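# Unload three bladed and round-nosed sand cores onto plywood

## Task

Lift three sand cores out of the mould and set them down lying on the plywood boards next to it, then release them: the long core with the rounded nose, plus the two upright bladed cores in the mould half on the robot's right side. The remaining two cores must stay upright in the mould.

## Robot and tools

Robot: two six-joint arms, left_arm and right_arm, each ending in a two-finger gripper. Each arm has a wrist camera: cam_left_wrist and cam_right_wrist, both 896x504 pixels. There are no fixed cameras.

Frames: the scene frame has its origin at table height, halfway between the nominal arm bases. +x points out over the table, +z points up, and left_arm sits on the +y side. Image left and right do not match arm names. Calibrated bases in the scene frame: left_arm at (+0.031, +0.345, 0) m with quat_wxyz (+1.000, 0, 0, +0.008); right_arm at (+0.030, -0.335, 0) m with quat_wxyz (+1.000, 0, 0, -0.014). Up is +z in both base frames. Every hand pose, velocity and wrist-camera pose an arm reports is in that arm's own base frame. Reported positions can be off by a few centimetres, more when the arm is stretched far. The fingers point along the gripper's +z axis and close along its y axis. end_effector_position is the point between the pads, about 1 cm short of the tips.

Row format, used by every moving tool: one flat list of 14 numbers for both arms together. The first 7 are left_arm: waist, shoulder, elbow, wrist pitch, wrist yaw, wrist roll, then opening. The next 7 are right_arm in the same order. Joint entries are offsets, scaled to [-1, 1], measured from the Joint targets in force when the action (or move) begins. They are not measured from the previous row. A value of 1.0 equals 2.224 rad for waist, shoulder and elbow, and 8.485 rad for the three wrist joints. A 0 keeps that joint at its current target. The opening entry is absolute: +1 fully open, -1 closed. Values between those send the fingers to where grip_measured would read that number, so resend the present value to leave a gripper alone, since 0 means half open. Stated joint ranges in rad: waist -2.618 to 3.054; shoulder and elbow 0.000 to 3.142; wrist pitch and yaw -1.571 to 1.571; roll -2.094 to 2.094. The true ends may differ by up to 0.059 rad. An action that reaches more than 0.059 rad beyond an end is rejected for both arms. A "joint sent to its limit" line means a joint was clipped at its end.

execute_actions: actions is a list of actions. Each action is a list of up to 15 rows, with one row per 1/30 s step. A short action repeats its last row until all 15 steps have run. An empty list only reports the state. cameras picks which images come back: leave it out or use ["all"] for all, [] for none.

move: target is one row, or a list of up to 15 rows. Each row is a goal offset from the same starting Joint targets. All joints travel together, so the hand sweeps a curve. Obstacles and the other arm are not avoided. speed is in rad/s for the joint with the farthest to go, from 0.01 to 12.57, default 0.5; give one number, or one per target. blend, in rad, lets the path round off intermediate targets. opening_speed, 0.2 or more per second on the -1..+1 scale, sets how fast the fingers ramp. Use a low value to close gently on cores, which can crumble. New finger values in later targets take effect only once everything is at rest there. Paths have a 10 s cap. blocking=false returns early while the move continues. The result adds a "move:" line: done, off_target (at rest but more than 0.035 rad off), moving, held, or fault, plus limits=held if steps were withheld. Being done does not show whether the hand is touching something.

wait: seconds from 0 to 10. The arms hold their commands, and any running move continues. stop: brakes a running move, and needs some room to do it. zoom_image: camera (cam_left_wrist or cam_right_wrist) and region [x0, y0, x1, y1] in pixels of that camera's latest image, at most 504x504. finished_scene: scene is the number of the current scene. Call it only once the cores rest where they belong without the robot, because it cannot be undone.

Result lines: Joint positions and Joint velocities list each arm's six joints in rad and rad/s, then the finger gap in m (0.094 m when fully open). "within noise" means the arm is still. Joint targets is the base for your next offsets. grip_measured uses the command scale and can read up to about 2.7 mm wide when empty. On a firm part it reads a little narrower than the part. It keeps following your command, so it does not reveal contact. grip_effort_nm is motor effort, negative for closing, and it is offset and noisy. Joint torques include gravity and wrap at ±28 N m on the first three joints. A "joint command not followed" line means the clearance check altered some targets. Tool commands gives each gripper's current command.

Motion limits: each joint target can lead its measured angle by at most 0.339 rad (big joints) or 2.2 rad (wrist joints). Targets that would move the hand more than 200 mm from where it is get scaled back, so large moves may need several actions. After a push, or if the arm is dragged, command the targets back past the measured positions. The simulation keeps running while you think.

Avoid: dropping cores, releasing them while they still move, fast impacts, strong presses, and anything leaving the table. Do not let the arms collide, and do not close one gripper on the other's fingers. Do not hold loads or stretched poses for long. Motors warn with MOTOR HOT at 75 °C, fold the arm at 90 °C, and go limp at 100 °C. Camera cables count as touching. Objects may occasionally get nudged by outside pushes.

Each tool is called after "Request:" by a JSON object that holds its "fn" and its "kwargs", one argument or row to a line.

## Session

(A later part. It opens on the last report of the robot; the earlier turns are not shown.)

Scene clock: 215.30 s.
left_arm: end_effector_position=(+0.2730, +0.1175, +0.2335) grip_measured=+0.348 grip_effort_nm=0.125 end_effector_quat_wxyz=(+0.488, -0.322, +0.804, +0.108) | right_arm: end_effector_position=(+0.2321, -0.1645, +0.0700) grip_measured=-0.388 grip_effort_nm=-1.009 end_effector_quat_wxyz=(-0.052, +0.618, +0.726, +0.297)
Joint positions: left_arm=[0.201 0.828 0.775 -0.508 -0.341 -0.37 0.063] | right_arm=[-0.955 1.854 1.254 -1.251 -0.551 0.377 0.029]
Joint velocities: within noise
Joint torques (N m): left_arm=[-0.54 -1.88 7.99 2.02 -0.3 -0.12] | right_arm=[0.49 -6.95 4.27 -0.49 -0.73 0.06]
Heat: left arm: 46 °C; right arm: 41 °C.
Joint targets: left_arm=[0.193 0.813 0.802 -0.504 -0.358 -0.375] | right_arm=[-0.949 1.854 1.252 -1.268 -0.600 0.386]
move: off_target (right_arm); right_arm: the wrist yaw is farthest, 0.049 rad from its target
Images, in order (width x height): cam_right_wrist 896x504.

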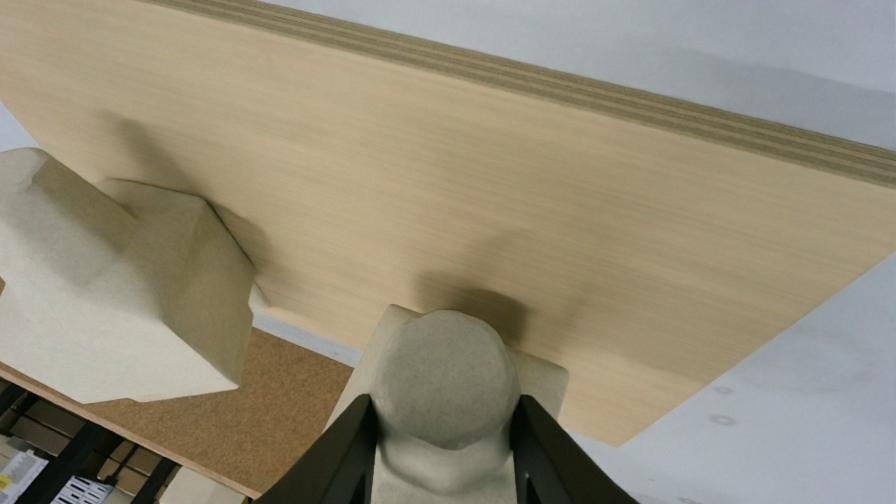

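Request:
{"fn": "move", "kwargs": {
  "target": [0,0,0,0,0,0,0.35,0,0.0105,-0.014,0.0064,0,0,-0.5],
  "speed": 0.08,
  "cameras": []
}}

Request:
{"fn": "move", "kwargs": {
  "target": [0,0,0,0,0,0,0.35,0,0.0056,-0.0072,0.0031,0,0,-0.5],
  "speed": 0.06,
  "cameras": ["cam_right_wrist"]
}}

Scene clock: 222.67 s.
left_arm: end_effector_position=(+0.2730, +0.1175, +0.2335) grip_measured=+0.348 grip_effort_nm=0.125 end_effector_quat_wxyz=(+0.488, -0.322, +0.804, +0.108) | right_arm: end_effector_position=(+0.2327, -0.1650, +0.0573) grip_measured=-0.388 grip_effort_nm=-1.004 end_effector_quat_wxyz=(-0.051, +0.618, +0.726, +0.297)
Joint positions: left_arm=[0.201 0.828 0.775 -0.508 -0.341 -0.37 0.063] | right_arm=[-0.955 1.874 1.226 -1.201 -0.553 0.377 0.029]
Joint velocities: within noise
Joint torques (N m): left_arm=[-0.61 -1.76 7.95 2.04 -0.31 -0.13] | right_arm=[0.47 -6.78 3.97 -0.46 -0.72 0.06]
Heat: left arm: 46 °C; right arm: 39 °C.
Joint targets: left_arm=[0.193 0.813 0.802 -0.504 -0.358 -0.375] | right_arm=[-0.949 1.878 1.221 -1.214 -0.600 0.386]
move: off_target (right_arm); right_arm: the wrist yaw is farthest, 0.047 rad from its target
No camera images: "cameras" was empty.

Scene clock: 223.40 s.
left_arm: end_effector_position=(+0.2730, +0.1175, +0.2335) grip_measured=+0.348 grip_effort_nm=0.125 end_effector_quat_wxyz=(+0.488, -0.322, +0.804, +0.108) | right_arm: end_effector_position=(+0.2343, -0.1634, +0.0535) grip_measured=-0.388 grip_effort_nm=-1.004 end_effector_quat_wxyz=(-0.051, +0.619, +0.723, +0.304)
Joint positions: left_arm=[0.201 0.828 0.775 -0.508 -0.341 -0.37 0.063] | right_arm=[-0.955 1.882 1.214 -1.184 -0.567 0.379 0.029]
Joint velocities: within noise
Joint torques (N m): left_arm=[-0.59 -1.83 8.02 2.04 -0.28 -0.13] | right_arm=[0.46 -6.45 3.66 -0.35 -0.57 0.04]
Heat: left arm: 46 °C; right arm: 39 °C.
Joint targets: left_arm=[0.193 0.813 0.802 -0.504 -0.358 -0.375] | right_arm=[-0.949 1.890 1.205 -1.187 -0.600 0.386]
move: done
Images, in order (width x height): cam_right_wrist 896x504.

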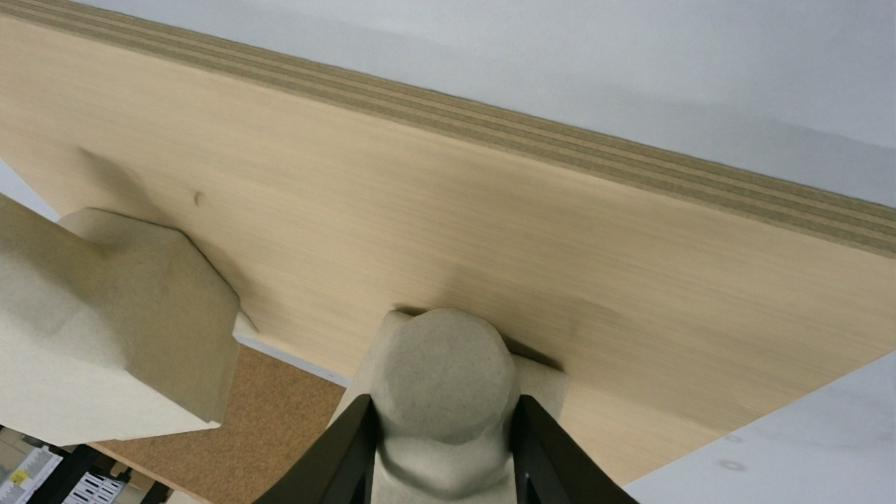

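Request:
{"fn": "move", "kwargs": {
  "target": [0,0,0,0,0,0,0.35,0,0.0045,-0.006,0.0025,0,0,-0.5],
  "speed": 0.06,
  "cameras": []
}}

Request:
{"fn": "move", "kwargs": {
  "target": [0,0,0,0,0,0,0.35,0,0.0045,-0.006,0.0025,0,0,-0.5],
  "speed": 0.06,
  "cameras": ["cam_right_wrist"]
}}

Scene clock: 227.40 s.
left_arm: end_effector_position=(+0.2730, +0.1175, +0.2335) grip_measured=+0.348 grip_effort_nm=0.125 end_effector_quat_wxyz=(+0.488, -0.322, +0.804, +0.108) | right_arm: end_effector_position=(+0.2348, -0.1620, +0.0502) grip_measured=-0.389 grip_effort_nm=-1.009 end_effector_quat_wxyz=(-0.052, +0.620, +0.720, +0.308)
Joint positions: left_arm=[0.201 0.828 0.775 -0.508 -0.341 -0.37 0.063] | right_arm=[-0.955 1.888 1.204 -1.172 -0.576 0.382 0.029]
Joint velocities: within noise
Joint torques (N m): left_arm=[-0.59 -1.83 7.95 2.02 -0.31 -0.14] | right_arm=[0.47 -6.2 3.36 -0.28 -0.5 0.01]
Heat: left arm: 46 °C; right arm: 39 °C.
Joint targets: left_arm=[0.193 0.813 0.802 -0.504 -0.358 -0.375] | right_arm=[-0.949 1.900 1.192 -1.166 -0.600 0.386]
move: done
No camera images: "cameras" was empty.

Scene clock: 228.10 s.
left_arm: end_effector_position=(+0.2730, +0.1175, +0.2335) grip_measured=+0.348 grip_effort_nm=0.125 end_effector_quat_wxyz=(+0.488, -0.322, +0.804, +0.108) | right_arm: end_effector_position=(+0.2351, -0.1606, +0.0497) grip_measured=-0.389 grip_effort_nm=-1.009 end_effector_quat_wxyz=(-0.052, +0.621, +0.718, +0.311)
Joint positions: left_arm=[0.201 0.828 0.775 -0.508 -0.341 -0.37 0.063] | right_arm=[-0.955 1.889 1.198 -1.169 -0.582 0.384 0.029]
Joint velocities: within noise
Joint torques (N m): left_arm=[-0.55 -1.83 7.95 2.03 -0.29 -0.14] | right_arm=[0.49 -5.41 2.77 -0.1 -0.43 -0.01]
Heat: left arm: 46 °C; right arm: 39 °C.
Joint targets: left_arm=[0.193 0.813 0.802 -0.504 -0.358 -0.375] | right_arm=[-0.949 1.910 1.178 -1.145 -0.600 0.386]
move: done
Images, in order (width x height): cam_right_wrist 896x504.

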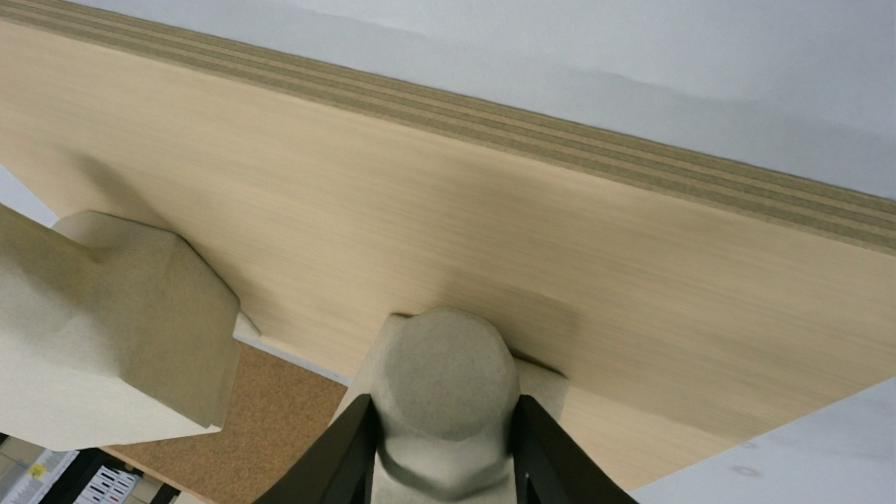

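Request:
{"fn": "move", "kwargs": {
  "target": [
    [0,0,0,0,0,0,0.35,0,-0.006,0.007,0,0,0,-0.5],
    [0,0,0,0,0,0,0.35,0,-0.006,0.007,0,0,0,0.0]
  ],
  "speed": 0.1,
  "opening_speed": 0.35,
  "cameras": ["cam_right_wrist"]
}}

Scene clock: 233.93 s.
left_arm: end_effector_position=(+0.2730, +0.1175, +0.2335) grip_measured=+0.348 grip_effort_nm=0.120 end_effector_quat_wxyz=(+0.488, -0.322, +0.804, +0.108) | right_arm: end_effector_position=(+0.2366, -0.1622, +0.0493) grip_measured=-0.003 grip_effort_nm=0.178 end_effector_quat_wxyz=(-0.048, +0.620, +0.719, +0.311)
Joint positions: left_arm=[0.201 0.828 0.775 -0.508 -0.341 -0.37 0.063] | right_arm=[-0.955 1.889 1.198 -1.159 -0.585 0.384 0.047]
Joint velocities: within noise
Joint torques (N m): left_arm=[-0.69 -1.88 8.03 2.04 -0.29 -0.13] | right_arm=[0.46 -6.49 3.95 -0.19 -0.41 -0.02]
Heat: left arm: 46 °C; right arm: 38 °C.
Joint targets: left_arm=[0.193 0.813 0.802 -0.504 -0.358 -0.375] | right_arm=[-0.949 1.897 1.194 -1.145 -0.600 0.386]
move: done
Images, in order (width x height): cam_right_wrist 896x504.

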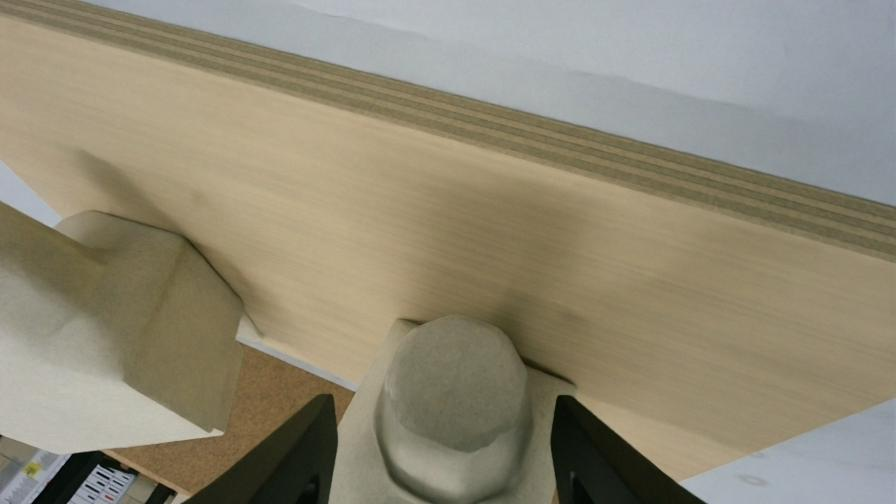

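Request:
{"fn": "move", "kwargs": {
  "target": [
    [0,0,0,0,0,0,0.35,0,-0.06,0.09,-0.015,0,0,0.0],
    [0,0,0,0,0,0,0.35,0,-0.34,0.05,0,0.0707,-0.0455,0.0]
  ],
  "speed": [0.2,0.6],
  "blend": 0.05
}}

Scene clock: 244.00 s.
left_arm: end_effector_position=(+0.2730, +0.1175, +0.2335) grip_measured=+0.348 grip_effort_nm=0.125 end_effector_quat_wxyz=(+0.488, -0.322, +0.804, +0.108) | right_arm: end_effector_position=(+0.1623, -0.2250, +0.2518) grip_measured=-0.003 grip_effort_nm=0.178 end_effector_quat_wxyz=(+0.256, +0.442, +0.850, -0.127)
Joint positions: left_arm=[0.201 0.828 0.775 -0.508 -0.341 -0.37 0.063] | right_arm=[-0.955 1.143 1.315 -1.164 -0.008 0.007 0.047]
Joint velocities: within noise
Joint torques (N m): left_arm=[-0.53 -1.8 7.95 2.03 -0.3 -0.16] | right_arm=[0.53 -2.43 4.7 1.15 0.07 -0.07]
Heat: left arm: 46 °C; right arm: 37 °C.
Joint targets: left_arm=[0.193 0.813 0.802 -0.504 -0.358 -0.375] | right_arm=[-0.949 1.141 1.305 -1.145 0.000 0.000]
move: done

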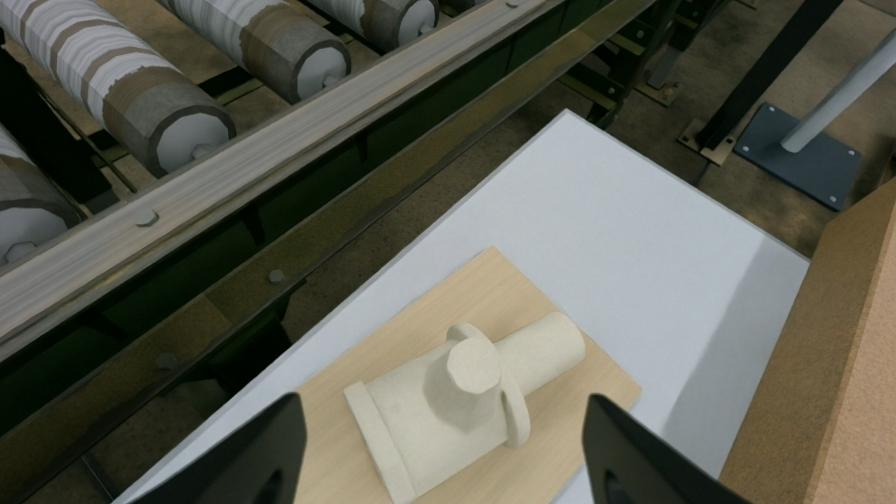

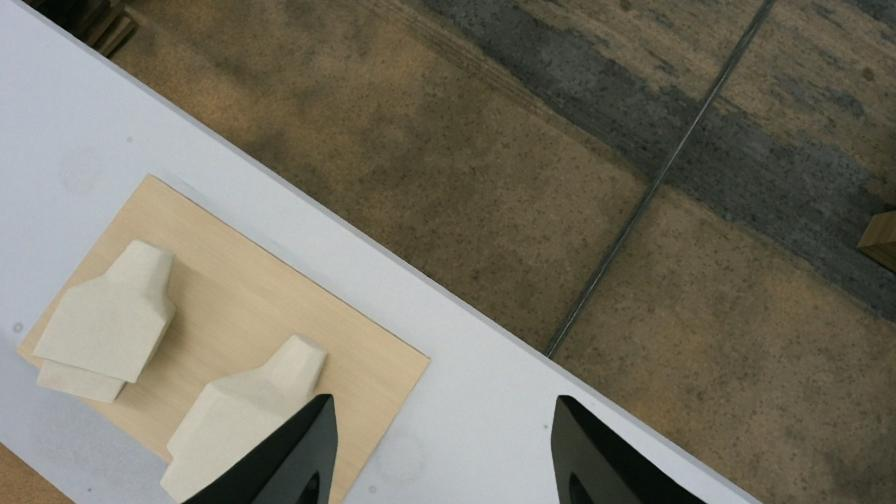

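Request:
{"fn": "zoom_image", "kwargs": {
  "camera": "cam_right_wrist",
  "region": [0, 160, 440, 504]
}}

Scaled by 1.145.

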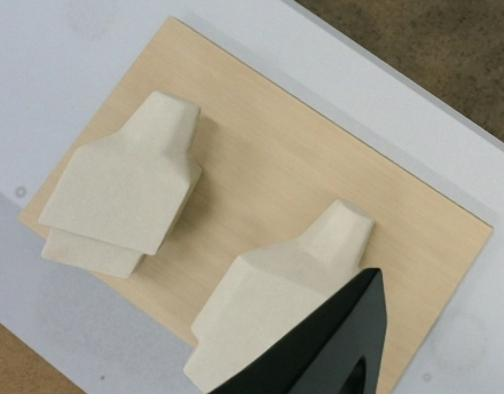

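Request:
{"fn": "move", "kwargs": {
  "target": [0,0,0,0,0,0,0.35,0.16,0,0.0,0,0,0,0.0],
  "speed": 0.7,
  "cameras": ["cam_right_wrist"]
}}

Scene clock: 250.93 s.
left_arm: end_effector_position=(+0.2730, +0.1175, +0.2335) grip_measured=+0.348 grip_effort_nm=0.120 end_effector_quat_wxyz=(+0.488, -0.322, +0.804, +0.108) | right_arm: end_effector_position=(+0.2302, -0.1557, +0.2520) grip_measured=-0.003 grip_effort_nm=0.178 end_effector_quat_wxyz=(+0.274, +0.285, +0.915, -0.083)
Joint positions: left_arm=[0.201 0.828 0.775 -0.508 -0.341 -0.37 0.063] | right_arm=[-0.6 1.143 1.315 -1.162 -0.002 0.006 0.047]
Joint velocities: within noise
Joint torques (N m): left_arm=[-0.64 -1.83 7.98 2.05 -0.31 -0.12] | right_arm=[0.59 -2.44 4.68 1.15 0.01 -0.11]
Heat: left arm: 46 °C; right arm: 37 °C.
Joint targets: left_arm=[0.193 0.813 0.802 -0.504 -0.358 -0.375] | right_arm=[-0.593 1.141 1.305 -1.145 0.000 0.000]
move: done
Images, in order (width x height): cam_right_wrist 896x504.

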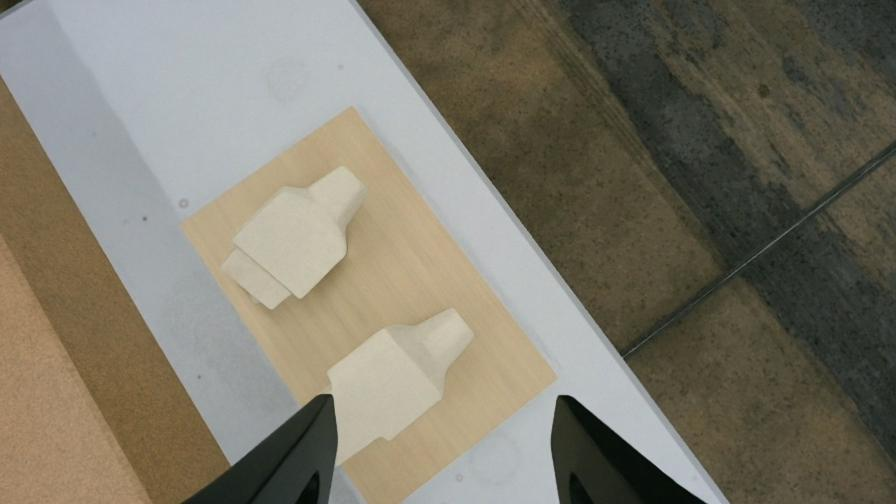

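Both cores lie on the board with their bodies fully supported.

Request:
{"fn": "finished_scene", "kwargs": {
  "scene": 2
}}

The scene is finished: the task was done.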